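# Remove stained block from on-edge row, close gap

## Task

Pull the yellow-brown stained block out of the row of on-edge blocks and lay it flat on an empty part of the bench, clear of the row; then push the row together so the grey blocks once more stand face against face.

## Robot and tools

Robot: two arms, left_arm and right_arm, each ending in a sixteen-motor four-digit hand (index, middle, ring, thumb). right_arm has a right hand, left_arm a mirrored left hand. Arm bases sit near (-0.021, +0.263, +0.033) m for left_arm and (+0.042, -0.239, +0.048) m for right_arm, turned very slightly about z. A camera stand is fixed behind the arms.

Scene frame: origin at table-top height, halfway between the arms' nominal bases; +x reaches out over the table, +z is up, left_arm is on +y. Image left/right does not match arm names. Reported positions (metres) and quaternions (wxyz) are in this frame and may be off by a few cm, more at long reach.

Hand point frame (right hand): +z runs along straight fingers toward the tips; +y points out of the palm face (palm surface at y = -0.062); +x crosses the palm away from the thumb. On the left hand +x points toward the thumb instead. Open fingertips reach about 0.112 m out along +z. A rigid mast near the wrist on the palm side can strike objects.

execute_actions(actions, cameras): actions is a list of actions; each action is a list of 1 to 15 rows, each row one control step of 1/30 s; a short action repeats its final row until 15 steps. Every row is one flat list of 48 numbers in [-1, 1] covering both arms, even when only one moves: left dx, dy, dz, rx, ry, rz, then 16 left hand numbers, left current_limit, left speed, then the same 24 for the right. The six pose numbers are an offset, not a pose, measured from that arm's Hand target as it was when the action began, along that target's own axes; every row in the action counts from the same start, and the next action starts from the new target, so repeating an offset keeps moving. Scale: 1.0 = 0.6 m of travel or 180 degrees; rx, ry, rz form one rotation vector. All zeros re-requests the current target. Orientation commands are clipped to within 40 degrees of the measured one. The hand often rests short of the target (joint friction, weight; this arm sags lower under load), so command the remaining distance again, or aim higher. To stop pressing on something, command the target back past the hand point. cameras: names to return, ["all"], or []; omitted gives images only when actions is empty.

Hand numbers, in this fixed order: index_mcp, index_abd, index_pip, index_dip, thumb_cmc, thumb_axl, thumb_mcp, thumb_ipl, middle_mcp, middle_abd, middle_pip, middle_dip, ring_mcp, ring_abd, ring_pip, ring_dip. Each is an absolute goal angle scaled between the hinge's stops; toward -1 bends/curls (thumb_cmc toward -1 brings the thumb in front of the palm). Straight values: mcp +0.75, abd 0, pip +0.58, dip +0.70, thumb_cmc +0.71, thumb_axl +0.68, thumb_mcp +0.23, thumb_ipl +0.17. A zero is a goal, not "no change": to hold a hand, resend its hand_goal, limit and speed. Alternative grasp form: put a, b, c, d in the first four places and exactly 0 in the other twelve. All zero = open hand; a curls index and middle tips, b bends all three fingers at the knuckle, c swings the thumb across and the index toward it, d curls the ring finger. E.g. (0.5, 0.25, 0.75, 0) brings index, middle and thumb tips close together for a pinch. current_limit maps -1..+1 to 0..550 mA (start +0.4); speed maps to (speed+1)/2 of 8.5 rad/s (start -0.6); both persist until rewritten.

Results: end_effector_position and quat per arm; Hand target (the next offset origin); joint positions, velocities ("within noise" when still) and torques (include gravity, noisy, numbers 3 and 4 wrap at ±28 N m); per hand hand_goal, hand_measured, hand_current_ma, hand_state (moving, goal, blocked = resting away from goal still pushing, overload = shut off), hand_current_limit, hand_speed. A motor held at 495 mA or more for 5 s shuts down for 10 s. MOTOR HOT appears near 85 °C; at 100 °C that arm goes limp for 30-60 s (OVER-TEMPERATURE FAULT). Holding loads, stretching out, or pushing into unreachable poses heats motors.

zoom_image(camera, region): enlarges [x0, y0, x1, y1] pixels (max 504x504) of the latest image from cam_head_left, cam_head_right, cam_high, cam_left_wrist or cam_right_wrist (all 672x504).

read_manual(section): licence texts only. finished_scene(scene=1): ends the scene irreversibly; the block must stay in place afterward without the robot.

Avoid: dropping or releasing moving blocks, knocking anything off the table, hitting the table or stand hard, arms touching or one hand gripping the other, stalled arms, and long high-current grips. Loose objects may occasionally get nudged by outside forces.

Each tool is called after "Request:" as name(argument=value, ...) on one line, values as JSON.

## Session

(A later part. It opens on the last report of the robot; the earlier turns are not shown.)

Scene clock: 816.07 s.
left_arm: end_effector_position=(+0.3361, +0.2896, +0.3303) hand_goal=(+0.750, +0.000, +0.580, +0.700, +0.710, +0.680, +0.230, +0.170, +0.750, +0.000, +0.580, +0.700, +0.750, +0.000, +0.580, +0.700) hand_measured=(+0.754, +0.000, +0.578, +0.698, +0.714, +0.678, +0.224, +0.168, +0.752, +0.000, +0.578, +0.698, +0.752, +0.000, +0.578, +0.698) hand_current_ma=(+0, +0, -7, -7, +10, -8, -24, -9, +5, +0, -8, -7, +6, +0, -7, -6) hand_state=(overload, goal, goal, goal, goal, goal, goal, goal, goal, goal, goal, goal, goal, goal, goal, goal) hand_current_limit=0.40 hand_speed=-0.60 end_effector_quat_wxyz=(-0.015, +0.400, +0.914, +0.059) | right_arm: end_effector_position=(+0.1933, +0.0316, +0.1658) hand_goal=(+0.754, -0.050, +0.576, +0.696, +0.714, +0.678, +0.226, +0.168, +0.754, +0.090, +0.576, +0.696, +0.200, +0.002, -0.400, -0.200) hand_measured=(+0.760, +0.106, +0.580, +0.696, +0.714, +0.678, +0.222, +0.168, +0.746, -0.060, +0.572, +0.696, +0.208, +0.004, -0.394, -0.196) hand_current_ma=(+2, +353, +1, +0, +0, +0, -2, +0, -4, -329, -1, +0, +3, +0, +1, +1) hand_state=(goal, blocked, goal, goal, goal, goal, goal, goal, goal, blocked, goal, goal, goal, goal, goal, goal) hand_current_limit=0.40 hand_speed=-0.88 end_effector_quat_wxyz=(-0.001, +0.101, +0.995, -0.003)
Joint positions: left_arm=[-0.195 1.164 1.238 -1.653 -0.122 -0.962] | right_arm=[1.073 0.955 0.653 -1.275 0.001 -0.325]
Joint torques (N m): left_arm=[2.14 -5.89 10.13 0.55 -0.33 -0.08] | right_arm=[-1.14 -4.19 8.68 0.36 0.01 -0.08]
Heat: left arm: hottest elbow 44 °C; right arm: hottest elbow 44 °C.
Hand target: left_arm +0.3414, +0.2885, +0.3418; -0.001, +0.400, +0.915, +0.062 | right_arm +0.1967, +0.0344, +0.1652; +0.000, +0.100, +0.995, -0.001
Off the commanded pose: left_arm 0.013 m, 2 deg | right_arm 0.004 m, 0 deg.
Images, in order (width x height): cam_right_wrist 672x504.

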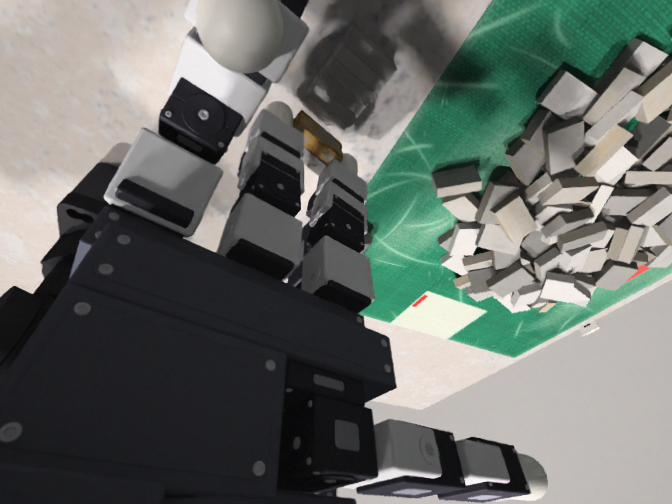

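Request:
execute_actions(actions=[[[0,0,0,0,0,0,0,0,0,0,0,0,0,0,0,0,0,0,0,0,0,0,0.4,-0.6,0.0,-0.02,0.0,0,0,0,0.754,-0.05,0.576,0.696,0.714,0.678,0.226,0.168,0.754,0.09,0.576,0.696,0.2,0.001,-0.4,-0.2,0.4,-0.88]],[[0,0,0,0,0,0,0,0,0,0,0,0,0,0,0,0,0,0,0,0,0,0,0.4,-0.6,0.0,0.0,0.03,0,0,0,0.754,-0.05,0.576,0.696,0.714,0.678,0.226,0.168,0.754,0.09,0.576,0.696,0.2,0.001,-0.4,-0.2,0.4,-0.88]]], cameras=["cam_right_wrist","cam_left_wrist"])

Request:
zoom_image(camera="cam_left_wrist", region=[530, 110, 630, 200])

Request:
zoom_image(camera="cam_right_wrist", region=[230, 40, 400, 210])

Scene clock: 828.77 s.
left_arm: end_effector_position=(+0.3361, +0.2896, +0.3303) hand_goal=(+0.750, +0.000, +0.580, +0.700, +0.710, +0.680, +0.230, +0.170, +0.750, +0.000, +0.580, +0.700, +0.750, +0.000, +0.580, +0.700) hand_measured=(+0.754, +0.000, +0.578, +0.698, +0.714, +0.678, +0.224, +0.168, +0.752, +0.000, +0.578, +0.698, +0.752, +0.000, +0.578, +0.698) hand_current_ma=(+0, +0, -7, -7, +10, -8, -24, -9, +5, +0, -8, -7, +6, +0, -7, -6) hand_state=(overload, goal, goal, goal, goal, goal, goal, goal, goal, goal, goal, goal, goal, goal, goal, goal) hand_current_limit=0.40 hand_speed=-0.60 end_effector_quat_wxyz=(-0.015, +0.400, +0.914, +0.059) | right_arm: end_effector_position=(+0.1900, +0.0187, +0.1452) hand_goal=(+0.754, -0.050, +0.576, +0.696, +0.714, +0.678, +0.226, +0.168, +0.754, +0.090, +0.576, +0.696, +0.200, +0.002, -0.400, -0.200) hand_measured=(+0.760, +0.106, +0.580, +0.696, +0.714, +0.678, +0.222, +0.168, +0.744, -0.060, +0.572, +0.696, +0.208, +0.004, -0.394, -0.196) hand_current_ma=(+2, +351, +1, +0, +0, +0, -2, +0, -5, -329, -1, +0, +3, +0, +1, +1) hand_state=(goal, blocked, goal, goal, goal, goal, goal, goal, goal, blocked, goal, goal, goal, goal, goal, goal) hand_current_limit=0.40 hand_speed=-0.88 end_effector_quat_wxyz=(-0.002, +0.101, +0.995, -0.006)
Joint positions: left_arm=[-0.195 1.164 1.238 -1.653 -0.122 -0.962] | right_arm=[1.055 0.94 0.59 -1.234 0.001 -0.341]
Joint torques (N m): left_arm=[2.14 -5.77 10.15 0.53 -0.34 -0.08] | right_arm=[-1.2 -4.13 8.84 0.35 0.02 -0.09]
Heat: left arm: hottest elbow 44 °C; right arm: hottest elbow 43 °C.
Hand target: left_arm +0.3414, +0.2885, +0.3418; -0.001, +0.400, +0.915, +0.062 | right_arm +0.1944, +0.0225, +0.1472; +0.001, +0.100, +0.995, -0.001
Off the commanded pose: left_arm 0.013 m, 2 deg | right_arm 0.006 m, 1 deg.
Images, in order (width x height): cam_left_wrist 672x504, cam_right_wrist 672x504.

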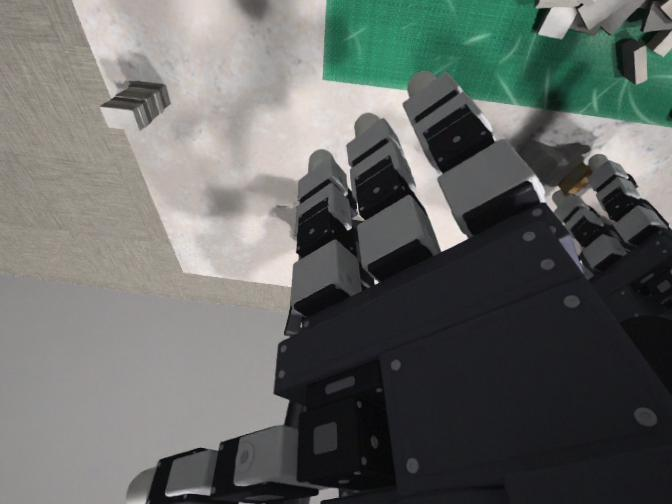

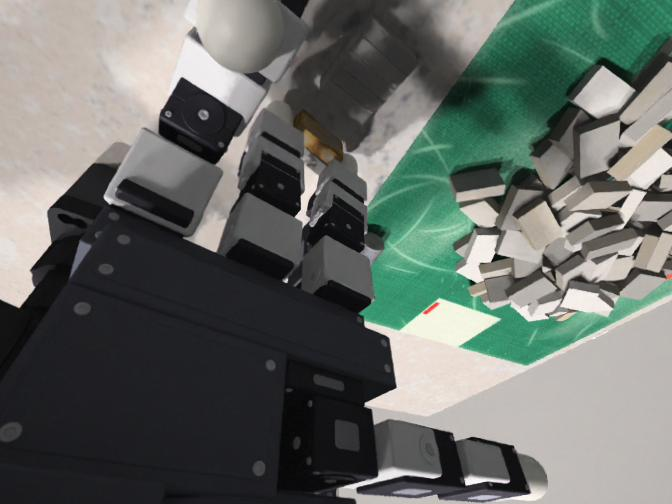

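Scaled by 5.040 from the camera's 672x504 image, which has a finer 960x720 frame.

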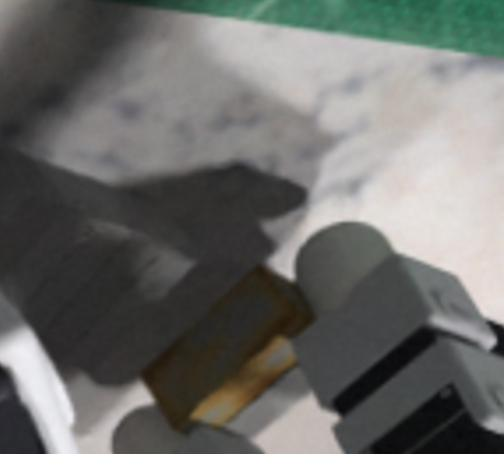

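Scaled by 2.965 from the camera's 672x504 image, which has a finer 960x720 frame.

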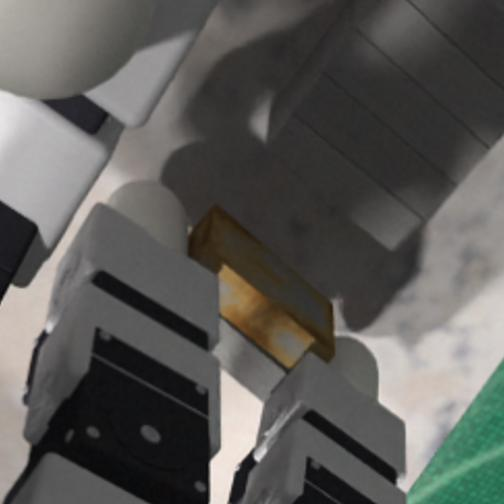

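Request:
execute_actions(actions=[[[0,0,0,0,0,0,0,0,0,0,0,0,0,0,0,0,0,0,0,0,0,0,0.4,-0.6,0.0,0.0,0.0195,0,0,0,0.754,-0.05,0.576,0.696,0.714,0.678,0.226,0.168,0.754,0.09,0.576,0.696,0.2,0.001,-0.4,-0.2,0.4,-0.88]]], cameras=["cam_right_wrist","cam_left_wrist"])

Request:
zoom_image(camera="cam_left_wrist", region=[530, 110, 630, 200])

Request:
zoom_image(camera="cam_right_wrist", region=[230, 40, 400, 210])

Scene clock: 837.27 s.
left_arm: end_effector_position=(+0.3361, +0.2896, +0.3303) hand_goal=(+0.750, +0.000, +0.580, +0.700, +0.710, +0.680, +0.230, +0.170, +0.750, +0.000, +0.580, +0.700, +0.750, +0.000, +0.580, +0.700) hand_measured=(+0.754, +0.000, +0.578, +0.698, +0.714, +0.678, +0.224, +0.168, +0.752, +0.000, +0.578, +0.698, +0.752, +0.000, +0.578, +0.698) hand_current_ma=(+0, +0, -7, -7, +10, -8, -24, -9, +5, +0, -8, -7, +6, +0, -7, -6) hand_state=(overload, goal, goal, goal, goal, goal, goal, goal, goal, goal, goal, goal, goal, goal, goal, goal) hand_current_limit=0.40 hand_speed=-0.60 end_effector_quat_wxyz=(-0.015, +0.400, +0.914, +0.059) | right_arm: end_effector_position=(+0.1906, +0.0199, +0.1352) hand_goal=(+0.754, -0.050, +0.576, +0.696, +0.714, +0.678, +0.226, +0.168, +0.754, +0.090, +0.576, +0.696, +0.200, +0.002, -0.400, -0.200) hand_measured=(+0.760, +0.106, +0.580, +0.696, +0.714, +0.678, +0.222, +0.168, +0.744, -0.060, +0.572, +0.696, +0.208, +0.004, -0.394, -0.196) hand_current_ma=(+2, +350, +1, +0, +0, +0, -2, +0, -5, -329, -1, +0, +3, +0, +1, +1) hand_state=(goal, blocked, goal, goal, goal, goal, goal, goal, goal, blocked, goal, goal, goal, goal, goal, goal) hand_current_limit=0.40 hand_speed=-0.88 end_effector_quat_wxyz=(-0.002, +0.101, +0.995, -0.004)
Joint positions: left_arm=[-0.195 1.164 1.238 -1.653 -0.122 -0.962] | right_arm=[1.055 0.956 0.57 -1.194 0.001 -0.341]
Joint torques (N m): left_arm=[2.02 -5.95 10.13 0.51 -0.33 -0.08] | right_arm=[-1.08 -4.13 8.4 0.35 0.02 -0.08]
Heat: left arm: hottest elbow 44 °C; right arm: hottest elbow 42 °C.
Hand target: left_arm +0.3414, +0.2885, +0.3418; -0.001, +0.400, +0.915, +0.062 | right_arm +0.1943, +0.0225, +0.1355; +0.001, +0.100, +0.995, -0.001
Off the commanded pose: left_arm 0.013 m, 2 deg | right_arm 0.005 m, 1 deg.
Images, in order (width x height): cam_left_wrist 672x504, cam_right_wrist 672x504.

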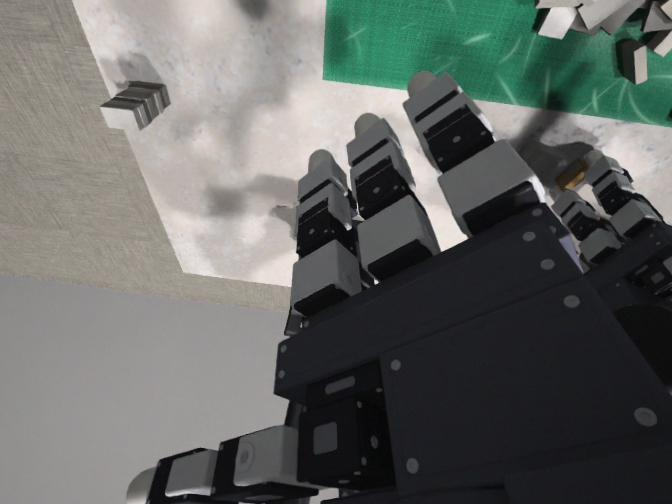

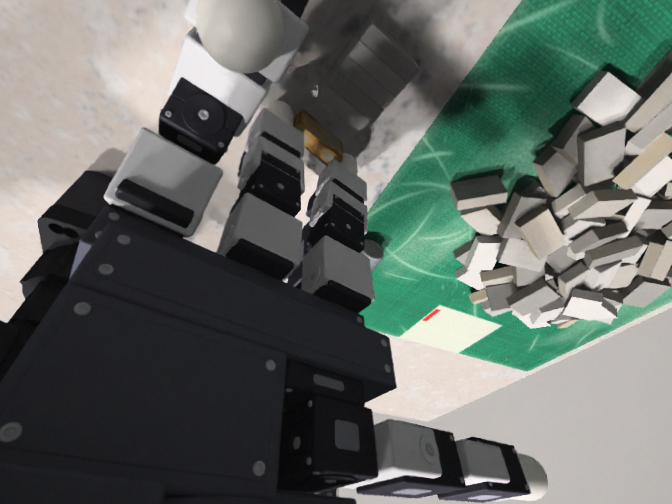

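Scaled by 5.040 from the camera's 672x504 image, which has a finer 960x720 frame.

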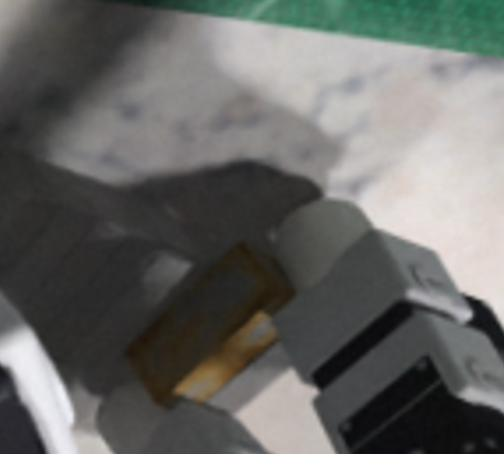

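Scaled by 2.965 from the camera's 672x504 image, which has a finer 960x720 frame.

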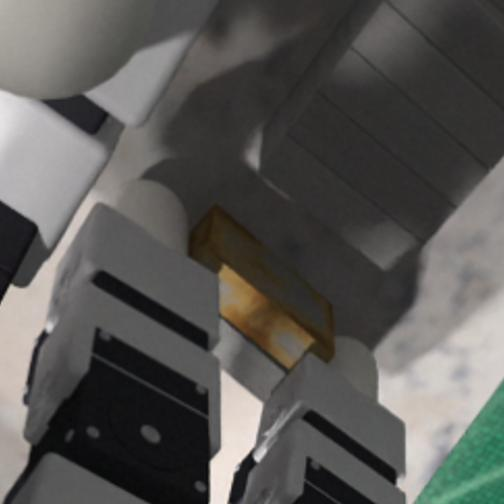

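Request:
execute_actions(actions=[[[0,0,0,0,0,0,0,0,0,0,0,0,0,0,0,0,0,0,0,0,0,0,0.4,-0.6,0.0,0.0,0.0065,0,0,0,0.754,-0.05,0.576,0.696,0.714,0.678,0.226,0.168,0.754,0.09,0.576,0.696,0.2,0.001,-0.4,-0.2,0.4,-0.88]],[[0,0,0,0,0,0,0,0,0,0,0,0,0,0,0,0,0,0,0,0,0,0,0.4,-0.6,0.0,0.0,0,0,0,0,0.754,0.14,0.576,0.696,0.714,0.678,0.226,0.168,0.754,-0.1,0.576,0.696,0.2,0.001,-0.4,-0.2,0.4,-0.9]],[[0,0,0,0,0,0,0,0,0,0,0,0,0,0,0,0,0,0,0,0,0,0,0.4,-0.6,0.0,0.0,0,0,0,0,0.754,0.22,0.576,0.696,0.714,0.678,0.226,0.168,0.754,-0.18,0.576,0.696,0.2,0.001,-0.4,-0.2,0.4,-0.8]]], cameras=["cam_right_wrist","cam_left_wrist"])

Request:
zoom_image(camera="cam_left_wrist", region=[530, 110, 630, 200])

Request:
zoom_image(camera="cam_right_wrist", region=[230, 40, 400, 210])

Scene clock: 848.67 s.
left_arm: end_effector_position=(+0.3361, +0.2896, +0.3303) hand_goal=(+0.750, +0.000, +0.580, +0.700, +0.710, +0.680, +0.230, +0.170, +0.750, +0.000, +0.580, +0.700, +0.750, +0.000, +0.580, +0.700) hand_measured=(+0.754, +0.000, +0.578, +0.698, +0.714, +0.678, +0.224, +0.168, +0.752, +0.000, +0.578, +0.698, +0.752, +0.000, +0.578, +0.698) hand_current_ma=(+0, +0, -7, -7, +10, -8, -24, -9, +5, +0, -8, -7, +6, +0, -7, -6) hand_state=(overload, goal, goal, goal, goal, goal, goal, goal, goal, goal, goal, goal, goal, goal, goal, goal) hand_current_limit=0.40 hand_speed=-0.60 end_effector_quat_wxyz=(-0.015, +0.400, +0.914, +0.059) | right_arm: end_effector_position=(+0.1911, +0.0207, +0.1329) hand_goal=(+0.754, +0.220, +0.576, +0.696, +0.714, +0.678, +0.226, +0.168, +0.754, -0.180, +0.576, +0.696, +0.200, +0.002, -0.400, -0.200) hand_measured=(+0.756, +0.216, +0.578, +0.696, +0.714, +0.678, +0.222, +0.168, +0.748, -0.176, +0.572, +0.696, +0.208, +0.004, -0.394, -0.196) hand_current_ma=(+0, -1, +0, +0, +0, +0, -2, +0, -1, +1, -1, +0, +3, +0, +1, +1) hand_state=(goal, goal, goal, goal, goal, goal, goal, goal, goal, goal, goal, goal, goal, goal, goal, goal) hand_current_limit=0.40 hand_speed=-0.80 end_effector_quat_wxyz=(-0.001, +0.101, +0.995, -0.002)
Joint positions: left_arm=[-0.195 1.164 1.238 -1.653 -0.122 -0.962] | right_arm=[1.055 0.959 0.564 -1.181 0.001 -0.341]
Joint torques (N m): left_arm=[2.08 -5.83 10.14 0.55 -0.33 -0.09] | right_arm=[-1.08 -4.01 8.21 0.42 0.03 -0.1]
Heat: left arm: hottest elbow 44 °C; right arm: hottest elbow 42 °C.
Hand target: left_arm +0.3414, +0.2885, +0.3418; -0.001, +0.400, +0.915, +0.062 | right_arm +0.1943, +0.0225, +0.1316; +0.000, +0.100, +0.995, -0.001
Off the commanded pose: left_arm 0.013 m, 2 deg | right_arm 0.004 m, 0 deg.
Images, in order (width x height): cam_left_wrist 672x504, cam_right_wrist 672x504.

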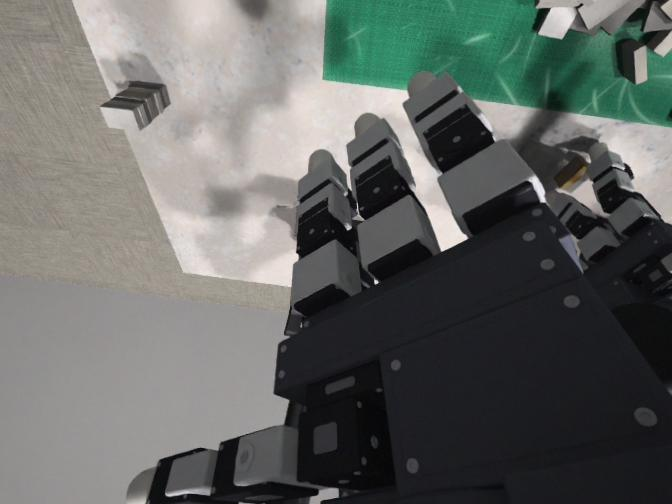

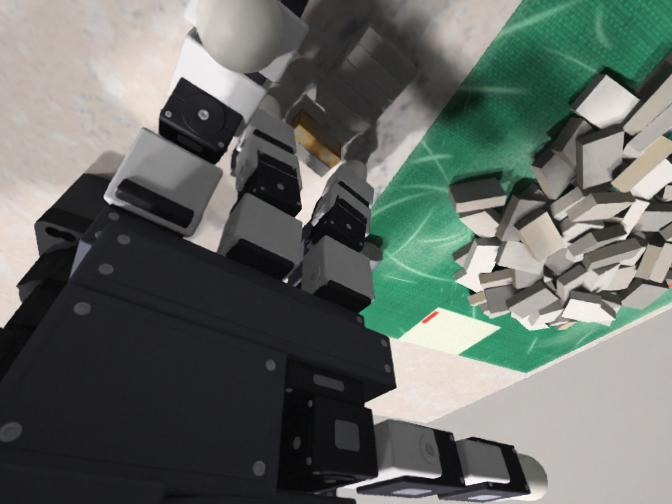

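Scaled by 5.040 from the camera's 672x504 image, which has a finer 960x720 frame.

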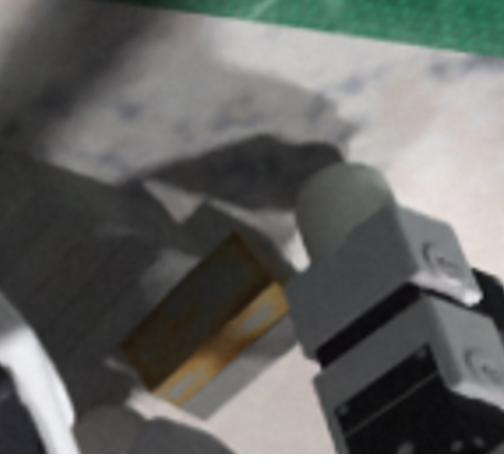

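Scaled by 2.965 from the camera's 672x504 image, which has a finer 960x720 frame.

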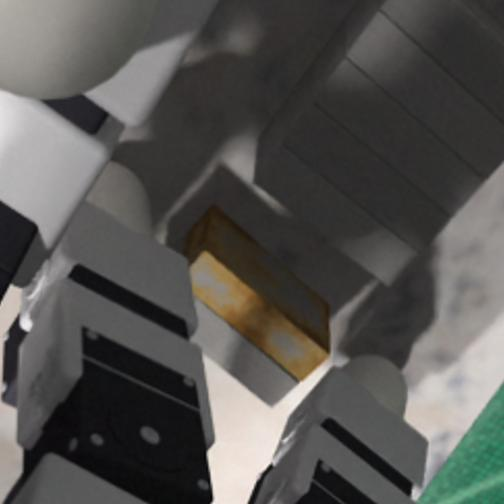

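Request:
execute_actions(actions=[[[0,0,0,0,0,0,0,0,0,0,0,0,0,0,0,0,0,0,0,0,0,0,0.4,-0.6,0.0,0.0125,0.0,0,0,0,0.754,0.22,0.576,0.696,0.714,0.678,0.226,0.168,0.754,-0.18,0.576,0.696,0.2,0.001,-0.4,-0.2,0.4,-0.88]]], cameras=["cam_right_wrist","cam_left_wrist"])

Request:
zoom_image(camera="cam_left_wrist", region=[530, 110, 630, 200])

Request:
zoom_image(camera="cam_right_wrist", region=[230, 40, 400, 210])

Scene clock: 910.70 s.
left_arm: end_effector_position=(+0.3361, +0.2896, +0.3303) hand_goal=(+0.750, +0.000, +0.580, +0.700, +0.710, +0.680, +0.230, +0.170, +0.750, +0.000, +0.580, +0.700, +0.750, +0.000, +0.580, +0.700) hand_measured=(+0.754, +0.000, +0.578, +0.698, +0.714, +0.678, +0.224, +0.168, +0.752, +0.000, +0.578, +0.698, +0.752, +0.000, +0.578, +0.698) hand_current_ma=(+0, +0, -7, -7, +10, -8, -24, -9, +5, +0, -8, -7, +6, +0, -7, -6) hand_state=(overload, goal, goal, goal, goal, goal, goal, goal, goal, goal, goal, goal, goal, goal, goal, goal) hand_current_limit=0.40 hand_speed=-0.60 end_effector_quat_wxyz=(-0.015, +0.400, +0.914, +0.059) | right_arm: end_effector_position=(+0.1919, +0.0221, +0.1280) hand_goal=(+0.754, +0.220, +0.576, +0.696, +0.714, +0.678, +0.226, +0.168, +0.754, -0.180, +0.576, +0.696, +0.200, +0.002, -0.400, -0.200) hand_measured=(+0.756, +0.216, +0.578, +0.696, +0.714, +0.678, +0.222, +0.168, +0.750, -0.176, +0.574, +0.696, +0.208, +0.004, -0.394, -0.196) hand_current_ma=(+0, +0, +0, +0, +0, +0, -2, +0, -1, +1, +0, +0, +3, +0, +1, +1) hand_state=(goal, goal, goal, goal, goal, goal, goal, goal, goal, goal, goal, goal, goal, goal, goal, goal) hand_current_limit=0.40 hand_speed=-0.88 end_effector_quat_wxyz=(-0.003, +0.101, +0.995, -0.007)
Joint positions: left_arm=[-0.195 1.164 1.238 -1.653 -0.122 -0.962] | right_arm=[1.055 0.98 0.564 -1.17 0.001 -0.341]
Joint torques (N m): left_arm=[2.08 -5.83 10.13 0.53 -0.34 -0.08] | right_arm=[-0.26 -3.84 9.18 0.36 0.02 0.03]
Heat: left arm: hottest elbow 44 °C; right arm: hottest elbow 42 °C.
Hand target: left_arm +0.3414, +0.2885, +0.3418; -0.001, +0.400, +0.915, +0.062 | right_arm +0.1958, +0.0299, +0.1316; +0.000, +0.100, +0.995, -0.001
Off the commanded pose: left_arm 0.013 m, 2 deg | right_arm 0.009 m, 1 deg.
Images, in order (width x height): cam_left_wrist 672x504, cam_right_wrist 672x504.

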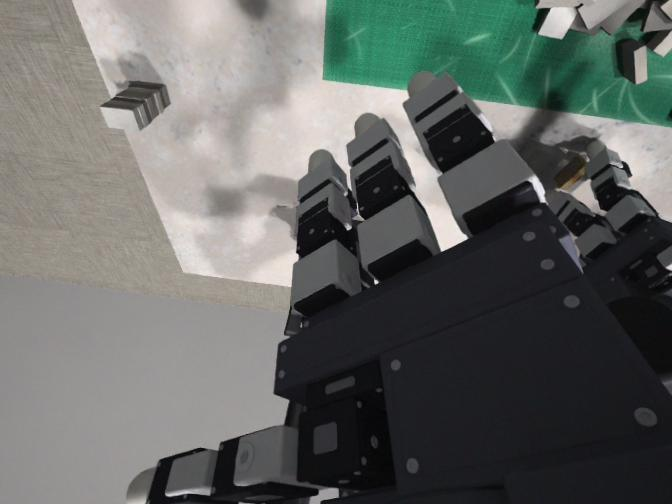

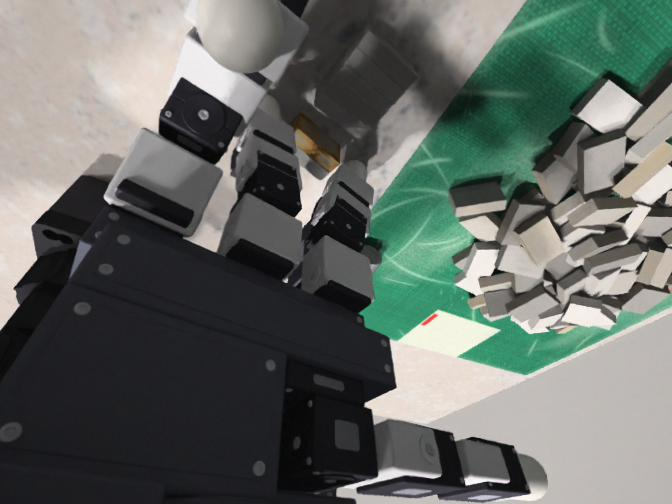

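Scaled by 5.040 from the camera's 672x504 image, which has a finer 960x720 frame.

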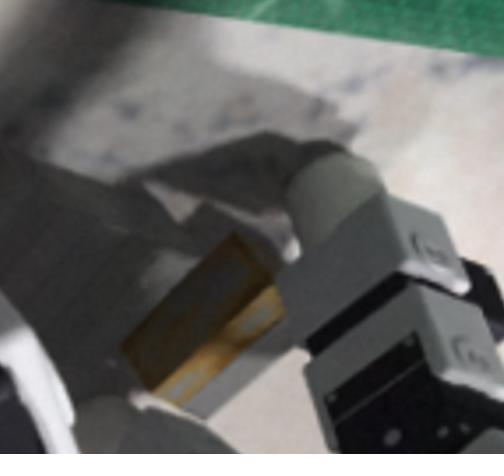

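Scaled by 2.965 from the camera's 672x504 image, which has a finer 960x720 frame.

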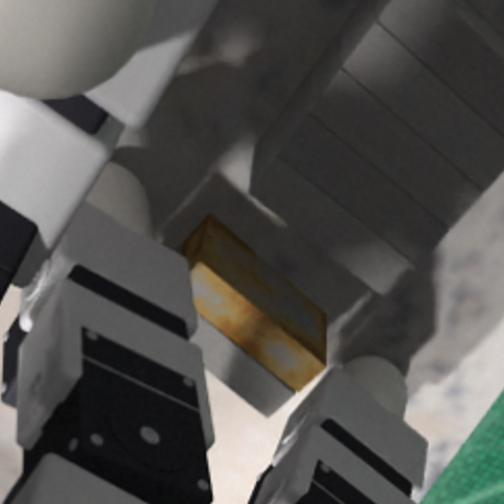

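Request:
execute_actions(actions=[[[0,0,0,0,0,0,0,0,0,0,0,0,0,0,0,0,0,0,0,0,0,0,0.4,-0.6,0.0,0.006,-0.008,0,0,0,0.754,0.22,0.576,0.696,0.714,0.678,0.226,0.168,0.754,-0.18,0.576,0.696,0.2,0.001,-0.4,-0.2,0.4,-0.88]]], cameras=["cam_right_wrist","cam_left_wrist"])

Request:
zoom_image(camera="cam_left_wrist", region=[530, 110, 630, 200])

Request:
zoom_image(camera="cam_right_wrist", region=[230, 40, 400, 210])

Scene clock: 922.67 s.
left_arm: end_effector_position=(+0.3361, +0.2896, +0.3303) hand_goal=(+0.750, +0.000, +0.580, +0.700, +0.710, +0.680, +0.230, +0.170, +0.750, +0.000, +0.580, +0.700, +0.750, +0.000, +0.580, +0.700) hand_measured=(+0.754, +0.000, +0.578, +0.698, +0.714, +0.678, +0.224, +0.168, +0.752, +0.000, +0.578, +0.698, +0.752, +0.000, +0.578, +0.698) hand_current_ma=(+0, +0, -7, -7, +10, -8, -24, -9, +5, +0, -8, -7, +6, +0, -7, -6) hand_state=(overload, goal, goal, goal, goal, goal, goal, goal, goal, goal, goal, goal, goal, goal, goal, goal) hand_current_limit=0.40 hand_speed=-0.60 end_effector_quat_wxyz=(-0.015, +0.400, +0.914, +0.059) | right_arm: end_effector_position=(+0.1919, +0.0221, +0.1280) hand_goal=(+0.754, +0.220, +0.576, +0.696, +0.714, +0.678, +0.226, +0.168, +0.754, -0.180, +0.576, +0.696, +0.200, +0.002, -0.400, -0.200) hand_measured=(+0.756, +0.216, +0.578, +0.696, +0.714, +0.678, +0.222, +0.168, +0.750, -0.176, +0.574, +0.696, +0.208, +0.004, -0.394, -0.196) hand_current_ma=(+0, +0, +0, +0, +0, +0, -2, +0, -1, +1, +0, +0, +3, +0, +1, +1) hand_state=(goal, goal, goal, goal, goal, goal, goal, goal, goal, goal, goal, goal, goal, goal, goal, goal) hand_current_limit=0.40 hand_speed=-0.88 end_effector_quat_wxyz=(-0.003, +0.101, +0.995, -0.007)
Joint positions: left_arm=[-0.195 1.164 1.238 -1.653 -0.122 -0.962] | right_arm=[1.055 0.98 0.564 -1.17 0.001 -0.341]
Joint torques (N m): left_arm=[2.02 -5.89 10.11 0.54 -0.33 -0.08] | right_arm=[0.09 -3.49 10.45 -0.05 0.02 0.1]
Heat: left arm: hottest elbow 44 °C; right arm: hottest elbow 42 °C.
Hand target: left_arm +0.3414, +0.2885, +0.3418; -0.001, +0.400, +0.915, +0.062 | right_arm +0.1965, +0.0334, +0.1364; +0.000, +0.100, +0.995, -0.001
Off the commanded pose: left_arm 0.013 m, 2 deg | right_arm 0.015 m, 1 deg.
Images, in order (width x height): cam_left_wrist 672x504, cam_right_wrist 672x504.

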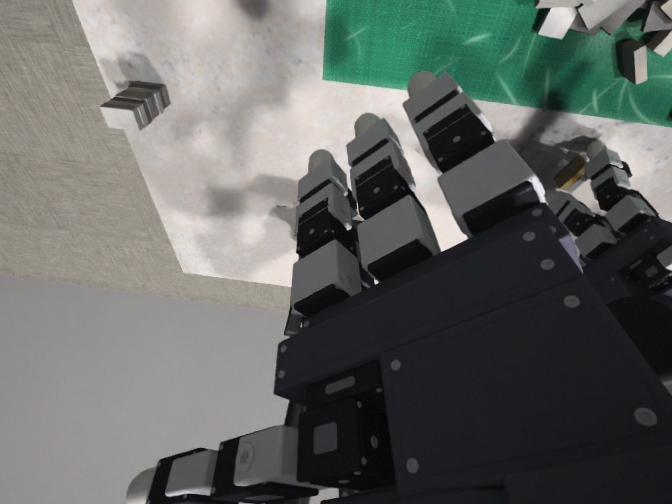

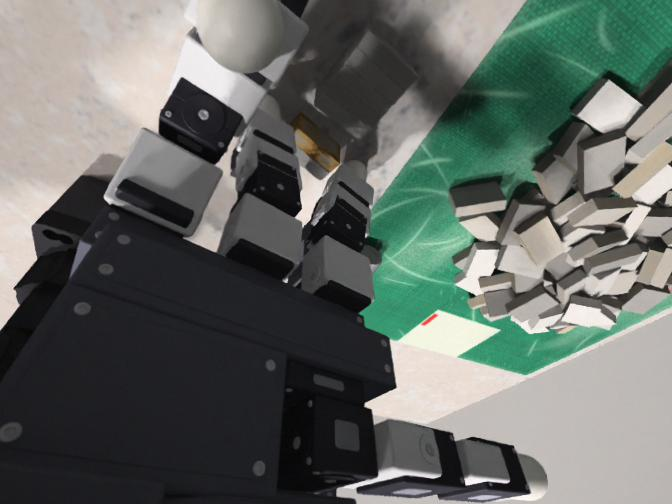

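Scaled by 5.040 from the camera's 672x504 image, which has a finer 960x720 frame.

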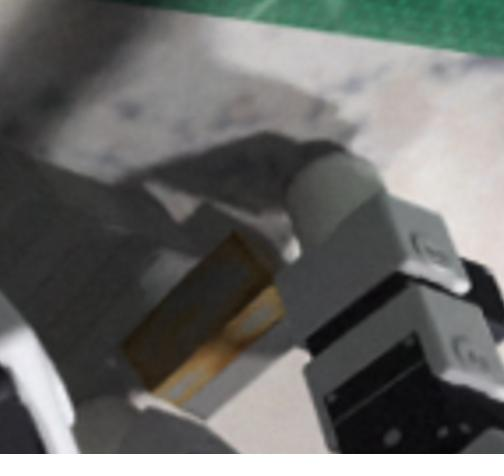

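Scaled by 2.965 from the camera's 672x504 image, which has a finer 960x720 frame.

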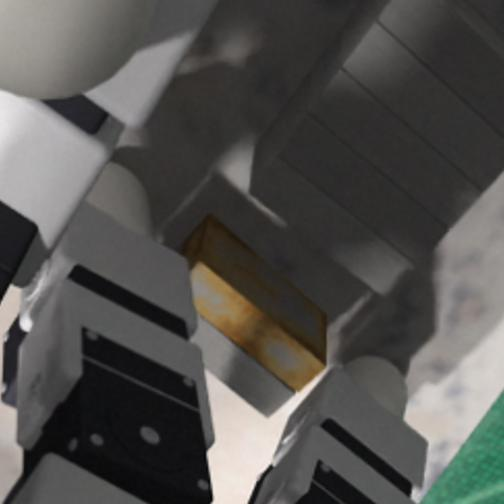

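Request:
execute_actions(actions=[[[0,0,0,0,0,0,0,0,0,0,0,0,0,0,0,0,0,0,0,0,0,0,0.4,-0.6,0.0,-0.0085,-0.05,0,0,0,0.754,0.22,0.576,0.696,0.714,0.678,0.226,0.168,0.754,-0.18,0.576,0.696,0.2,0.001,-0.4,-0.2,0.4,-0.88]],[[0,0,0,0,0,0,0,0,0,0,0,0,0,0,0,0,0,0,0,0,0,0,0.4,-0.6,0.0,0,0.03,0,0,0,0.754,0.22,0.576,0.696,0.714,0.678,0.226,0.168,0.754,-0.18,0.576,0.696,0.2,0.001,-0.4,-0.2,0.4,-0.88]],[[0,0,0,0,0,0,0,0,0,0,0,0,0,0,0,0,0,0,0,0,0,0,0.4,-0.6,0.0,0,0.026,0,0,0,0.754,0.22,0.576,0.696,0.714,0.678,0.226,0.168,0.754,-0.18,0.576,0.696,0.2,0.001,-0.4,-0.2,0.4,-0.88]]], cameras=["cam_right_wrist","cam_left_wrist"])

Request:
zoom_image(camera="cam_left_wrist", region=[530, 110, 630, 200])

Request:
zoom_image(camera="cam_right_wrist", region=[230, 40, 400, 210])

Scene clock: 946.90 s.
left_arm: end_effector_position=(+0.3361, +0.2896, +0.3303) hand_goal=(+0.750, +0.000, +0.580, +0.700, +0.710, +0.680, +0.230, +0.170, +0.750, +0.000, +0.580, +0.700, +0.750, +0.000, +0.580, +0.700) hand_measured=(+0.754, +0.000, +0.578, +0.698, +0.714, +0.678, +0.224, +0.168, +0.752, +0.000, +0.578, +0.698, +0.752, +0.000, +0.578, +0.698) hand_current_ma=(+0, +0, -7, -7, +10, -8, -24, -9, +5, +0, -8, -7, +6, +0, -7, -6) hand_state=(overload, goal, goal, goal, goal, goal, goal, goal, goal, goal, goal, goal, goal, goal, goal, goal) hand_current_limit=0.40 hand_speed=-0.60 end_effector_quat_wxyz=(-0.015, +0.400, +0.914, +0.059) | right_arm: end_effector_position=(+0.1945, +0.0264, +0.1352) hand_goal=(+0.754, +0.220, +0.576, +0.696, +0.714, +0.678, +0.226, +0.168, +0.754, -0.180, +0.576, +0.696, +0.200, +0.002, -0.400, -0.200) hand_measured=(+0.754, +0.218, +0.578, +0.696, +0.714, +0.678, +0.222, +0.168, +0.752, -0.176, +0.574, +0.696, +0.208, +0.004, -0.394, -0.196) hand_current_ma=(+0, +0, +0, +0, +0, +0, -2, +0, +0, +1, +0, +0, +3, +0, +1, +1) hand_state=(goal, goal, goal, goal, goal, goal, goal, goal, goal, goal, goal, goal, goal, goal, goal, goal) hand_current_limit=0.40 hand_speed=-0.88 end_effector_quat_wxyz=(+0.000, +0.101, +0.995, -0.001)
Joint positions: left_arm=[-0.195 1.164 1.238 -1.653 -0.122 -0.962] | right_arm=[1.055 0.977 0.579 -1.175 0.001 -0.341]
Joint torques (N m): left_arm=[1.96 -5.83 10.13 0.53 -0.33 -0.08] | right_arm=[-0.44 -4.19 8.05 0.34 0.03 0.02]
Heat: left arm: hottest elbow 44 °C; right arm: hottest elbow 43 °C.
Hand target: left_arm +0.3414, +0.2885, +0.3418; -0.001, +0.400, +0.915, +0.062 | right_arm +0.1955, +0.0284, +0.1328; +0.000, +0.100, +0.995, -0.001
Off the commanded pose: left_arm 0.013 m, 2 deg | right_arm 0.003 m, 0 deg.
Images, in order (width x height): cam_left_wrist 672x504, cam_right_wrist 672x504.

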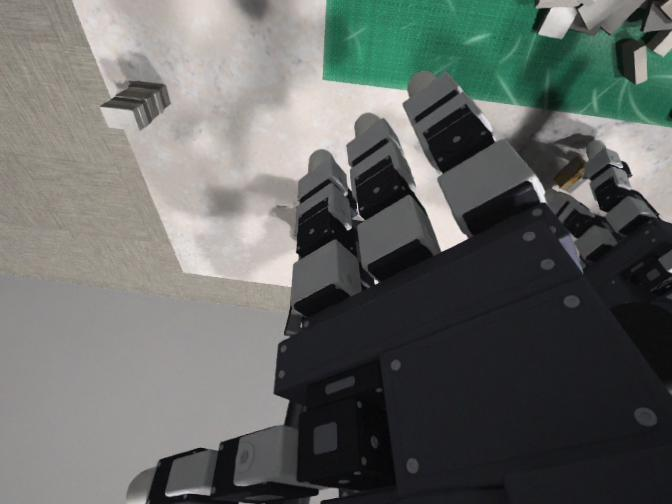

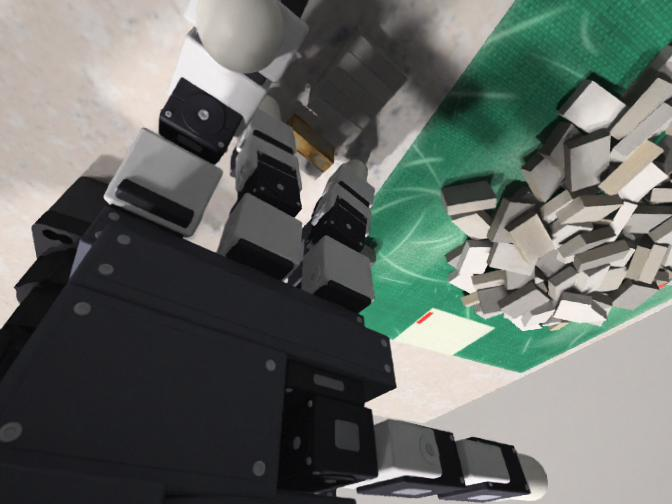

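Scaled by 5.040 from the camera's 672x504 image, which has a finer 960x720 frame.

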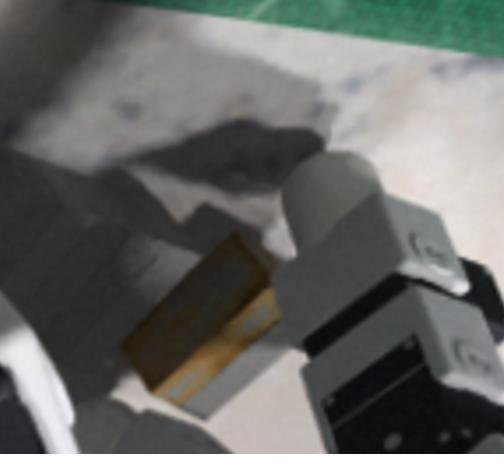

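Scaled by 2.965 from the camera's 672x504 image, which has a finer 960x720 frame.

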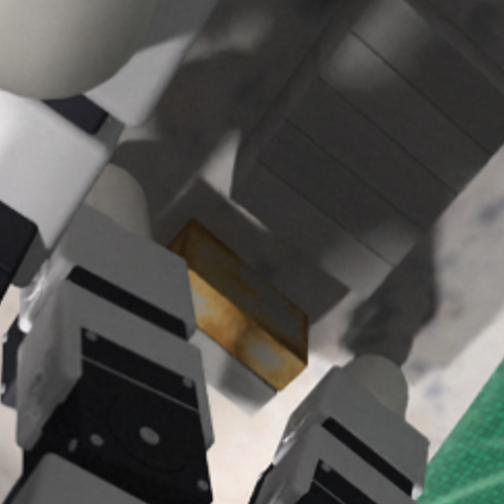

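Request:
execute_actions(actions=[[[0,0,0,0,0,0,0,0,0,0,0,0,0,0,0,0,0,0,0,0,0,0,0.4,-0.6,0.0,-0.0055,-0.05,0,0,0,0.754,0.22,0.576,0.696,0.714,0.678,0.226,0.168,0.754,-0.18,0.576,0.696,0.2,0.001,-0.4,-0.2,0.4,-0.88]],[[0,0,0,0,0,0,0,0,0,0,0,0,0,0,0,0,0,0,0,0,0,0,0.4,-0.6,0.0,0,0.03,0,0,0,0.754,0.22,0.576,0.696,0.714,0.678,0.226,0.168,0.754,-0.18,0.576,0.696,0.2,0.001,-0.4,-0.2,0.4,-0.88]],[[0,0,0,0,0,0,0,0,0,0,0,0,0,0,0,0,0,0,0,0,0,0,0.4,-0.6,0.0,0,0.024,0,0,0,0.754,0.22,0.576,0.696,0.714,0.678,0.226,0.168,0.754,-0.18,0.576,0.696,0.2,0.001,-0.4,-0.2,0.4,-0.88]]], cameras=["cam_right_wrist","cam_left_wrist"])

Request:
zoom_image(camera="cam_left_wrist", region=[530, 110, 630, 200])

Request:
zoom_image(camera="cam_right_wrist", region=[230, 40, 400, 210])

Scene clock: 966.97 s.
left_arm: end_effector_position=(+0.3361, +0.2896, +0.3303) hand_goal=(+0.750, +0.000, +0.580, +0.700, +0.710, +0.680, +0.230, +0.170, +0.750, +0.000, +0.580, +0.700, +0.750, +0.000, +0.580, +0.700) hand_measured=(+0.754, +0.000, +0.578, +0.698, +0.714, +0.678, +0.224, +0.168, +0.752, +0.000, +0.578, +0.698, +0.752, +0.000, +0.578, +0.698) hand_current_ma=(+0, +0, -7, -7, +10, -8, -24, -9, +5, +0, -8, -7, +6, +0, -7, -6) hand_state=(overload, goal, goal, goal, goal, goal, goal, goal, goal, goal, goal, goal, goal, goal, goal, goal) hand_current_limit=0.40 hand_speed=-0.60 end_effector_quat_wxyz=(-0.015, +0.400, +0.914, +0.059) | right_arm: end_effector_position=(+0.1932, +0.0242, +0.1336) hand_goal=(+0.754, +0.220, +0.576, +0.696, +0.714, +0.678, +0.226, +0.168, +0.754, -0.180, +0.576, +0.696, +0.200, +0.002, -0.400, -0.200) hand_measured=(+0.754, +0.218, +0.578, +0.696, +0.714, +0.678, +0.222, +0.168, +0.754, -0.176, +0.574, +0.696, +0.208, +0.004, -0.394, -0.196) hand_current_ma=(+0, +0, +0, +0, +0, +0, -2, +0, +0, +0, +0, +0, +3, +0, +1, +1) hand_state=(goal, goal, goal, goal, goal, goal, goal, goal, goal, goal, goal, goal, goal, goal, goal, goal) hand_current_limit=0.40 hand_speed=-0.88 end_effector_quat_wxyz=(+0.000, +0.101, +0.995, +0.000)
Joint positions: left_arm=[-0.195 1.164 1.238 -1.653 -0.122 -0.962] | right_arm=[1.055 0.969 0.57 -1.172 0.001 -0.341]
Joint torques (N m): left_arm=[2.08 -5.89 10.14 0.54 -0.33 -0.07] | right_arm=[-0.79 -4.07 7.9 0.35 0.02 -0.04]
Heat: left arm: hottest elbow 45 °C; right arm: hottest elbow 42 °C.
Hand target: left_arm +0.3414, +0.2885, +0.3418; -0.001, +0.400, +0.915, +0.062 | right_arm +0.1948, +0.0251, +0.1304; +0.000, +0.100, +0.995, -0.001
Off the commanded pose: left_arm 0.013 m, 2 deg | right_arm 0.004 m, 0 deg.
Images, in order (width x height): cam_left_wrist 672x504, cam_right_wrist 672x504.

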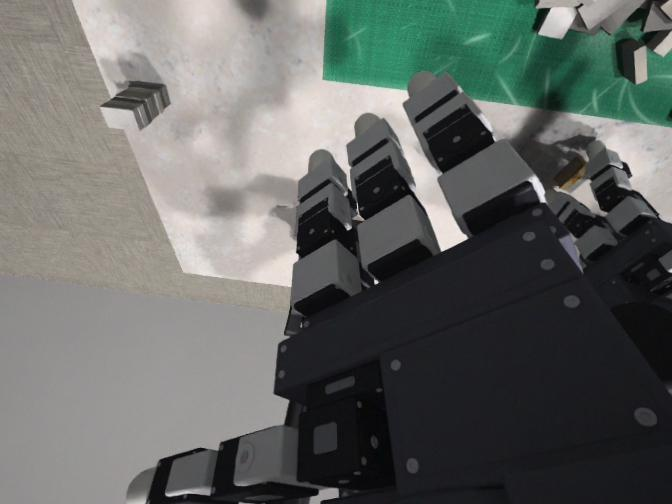

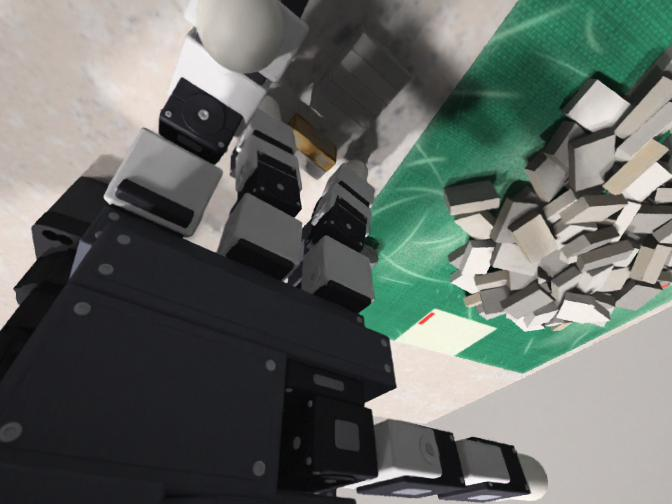

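Scaled by 5.040 from the camera's 672x504 image, which has a finer 960x720 frame.

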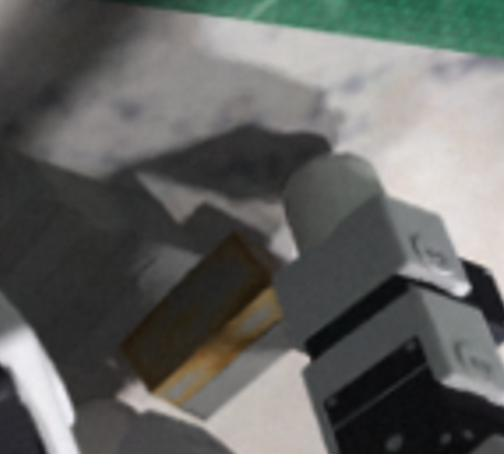

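Scaled by 2.965 from the camera's 672x504 image, which has a finer 960x720 frame.

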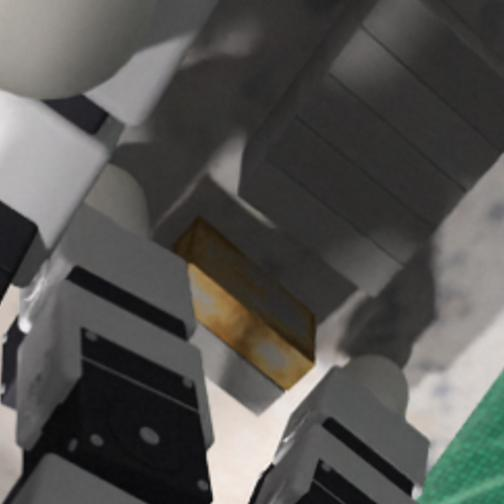

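Request:
execute_actions(actions=[[[0,0,0,0,0,0,0,0,0,0,0,0,0,0,0,0,0,0,0,0,0,0,0.4,-0.6,0.0,0,0,0,0,0,0.754,0.0,0.576,0.696,0.714,0.678,0.226,0.168,0.754,0.04,0.576,0.696,0.2,0.001,-0.4,-0.2,0.4,-0.88]]], cameras=["cam_right_wrist","cam_left_wrist"])

Request:
zoom_image(camera="cam_left_wrist", region=[530, 110, 630, 200])

Request:
zoom_image(camera="cam_right_wrist", region=[230, 40, 400, 210])

Scene clock: 973.17 s.
left_arm: end_effector_position=(+0.3361, +0.2896, +0.3303) hand_goal=(+0.750, +0.000, +0.580, +0.700, +0.710, +0.680, +0.230, +0.170, +0.750, +0.000, +0.580, +0.700, +0.750, +0.000, +0.580, +0.700) hand_measured=(+0.754, +0.000, +0.578, +0.698, +0.714, +0.678, +0.224, +0.168, +0.752, +0.000, +0.578, +0.698, +0.752, +0.000, +0.578, +0.698) hand_current_ma=(+0, +0, -7, -7, +10, -8, -24, -9, +5, +0, -8, -7, +6, +0, -7, -6) hand_state=(overload, goal, goal, goal, goal, goal, goal, goal, goal, goal, goal, goal, goal, goal, goal, goal) hand_current_limit=0.40 hand_speed=-0.60 end_effector_quat_wxyz=(-0.015, +0.400, +0.914, +0.059) | right_arm: end_effector_position=(+0.1931, +0.0242, +0.1336) hand_goal=(+0.754, +0.000, +0.576, +0.696, +0.714, +0.678, +0.226, +0.168, +0.754, +0.040, +0.576, +0.696, +0.200, +0.002, -0.400, -0.200) hand_measured=(+0.754, +0.102, +0.578, +0.696, +0.714, +0.678, +0.222, +0.168, +0.754, -0.072, +0.574, +0.696, +0.208, +0.004, -0.394, -0.196) hand_current_ma=(+0, +168, +0, +0, +0, +0, -2, +0, +0, -200, +0, +0, +3, +0, +1, +1) hand_state=(goal, blocked, goal, goal, goal, goal, goal, goal, goal, blocked, goal, goal, goal, goal, goal, goal) hand_current_limit=0.40 hand_speed=-0.88 end_effector_quat_wxyz=(+0.000, +0.101, +0.995, +0.000)
Joint positions: left_arm=[-0.195 1.164 1.238 -1.653 -0.122 -0.962] | right_arm=[1.055 0.969 0.57 -1.172 0 -0.341]
Joint torques (N m): left_arm=[2.14 -5.83 10.13 0.55 -0.33 -0.08] | right_arm=[-0.67 -4.01 7.91 0.29 0.04 -0.05]
Heat: left arm: hottest elbow 45 °C; right arm: hottest elbow 42 °C.
Hand target: left_arm +0.3414, +0.2885, +0.3418; -0.001, +0.400, +0.915, +0.062 | right_arm +0.1948, +0.0251, +0.1304; +0.000, +0.100, +0.995, -0.001
Off the commanded pose: left_arm 0.013 m, 2 deg | right_arm 0.004 m, 0 deg.
Images, in order (width x height): cam_left_wrist 672x504, cam_right_wrist 672x504.

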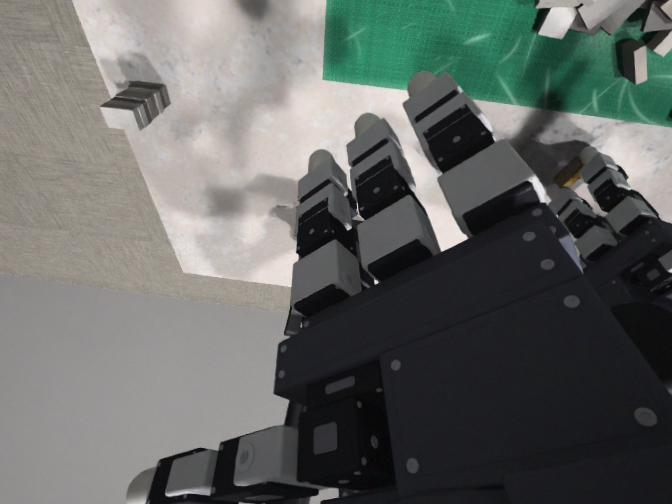

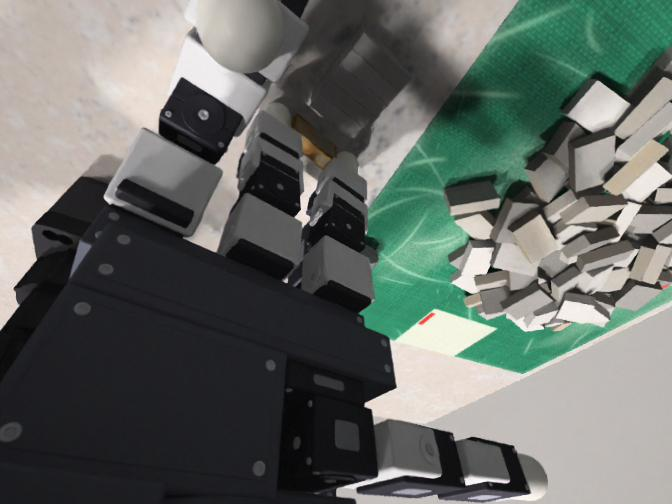

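Scaled by 5.040 from the camera's 672x504 image, which has a finer 960x720 frame.

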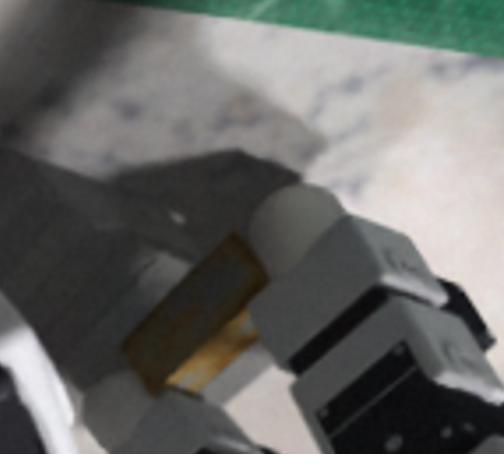

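Scaled by 2.965 from the camera's 672x504 image, which has a finer 960x720 frame.

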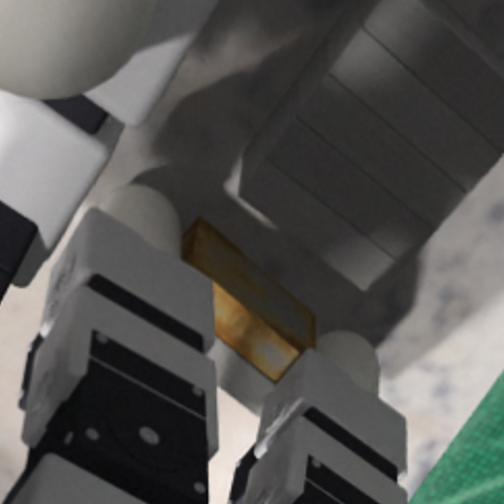

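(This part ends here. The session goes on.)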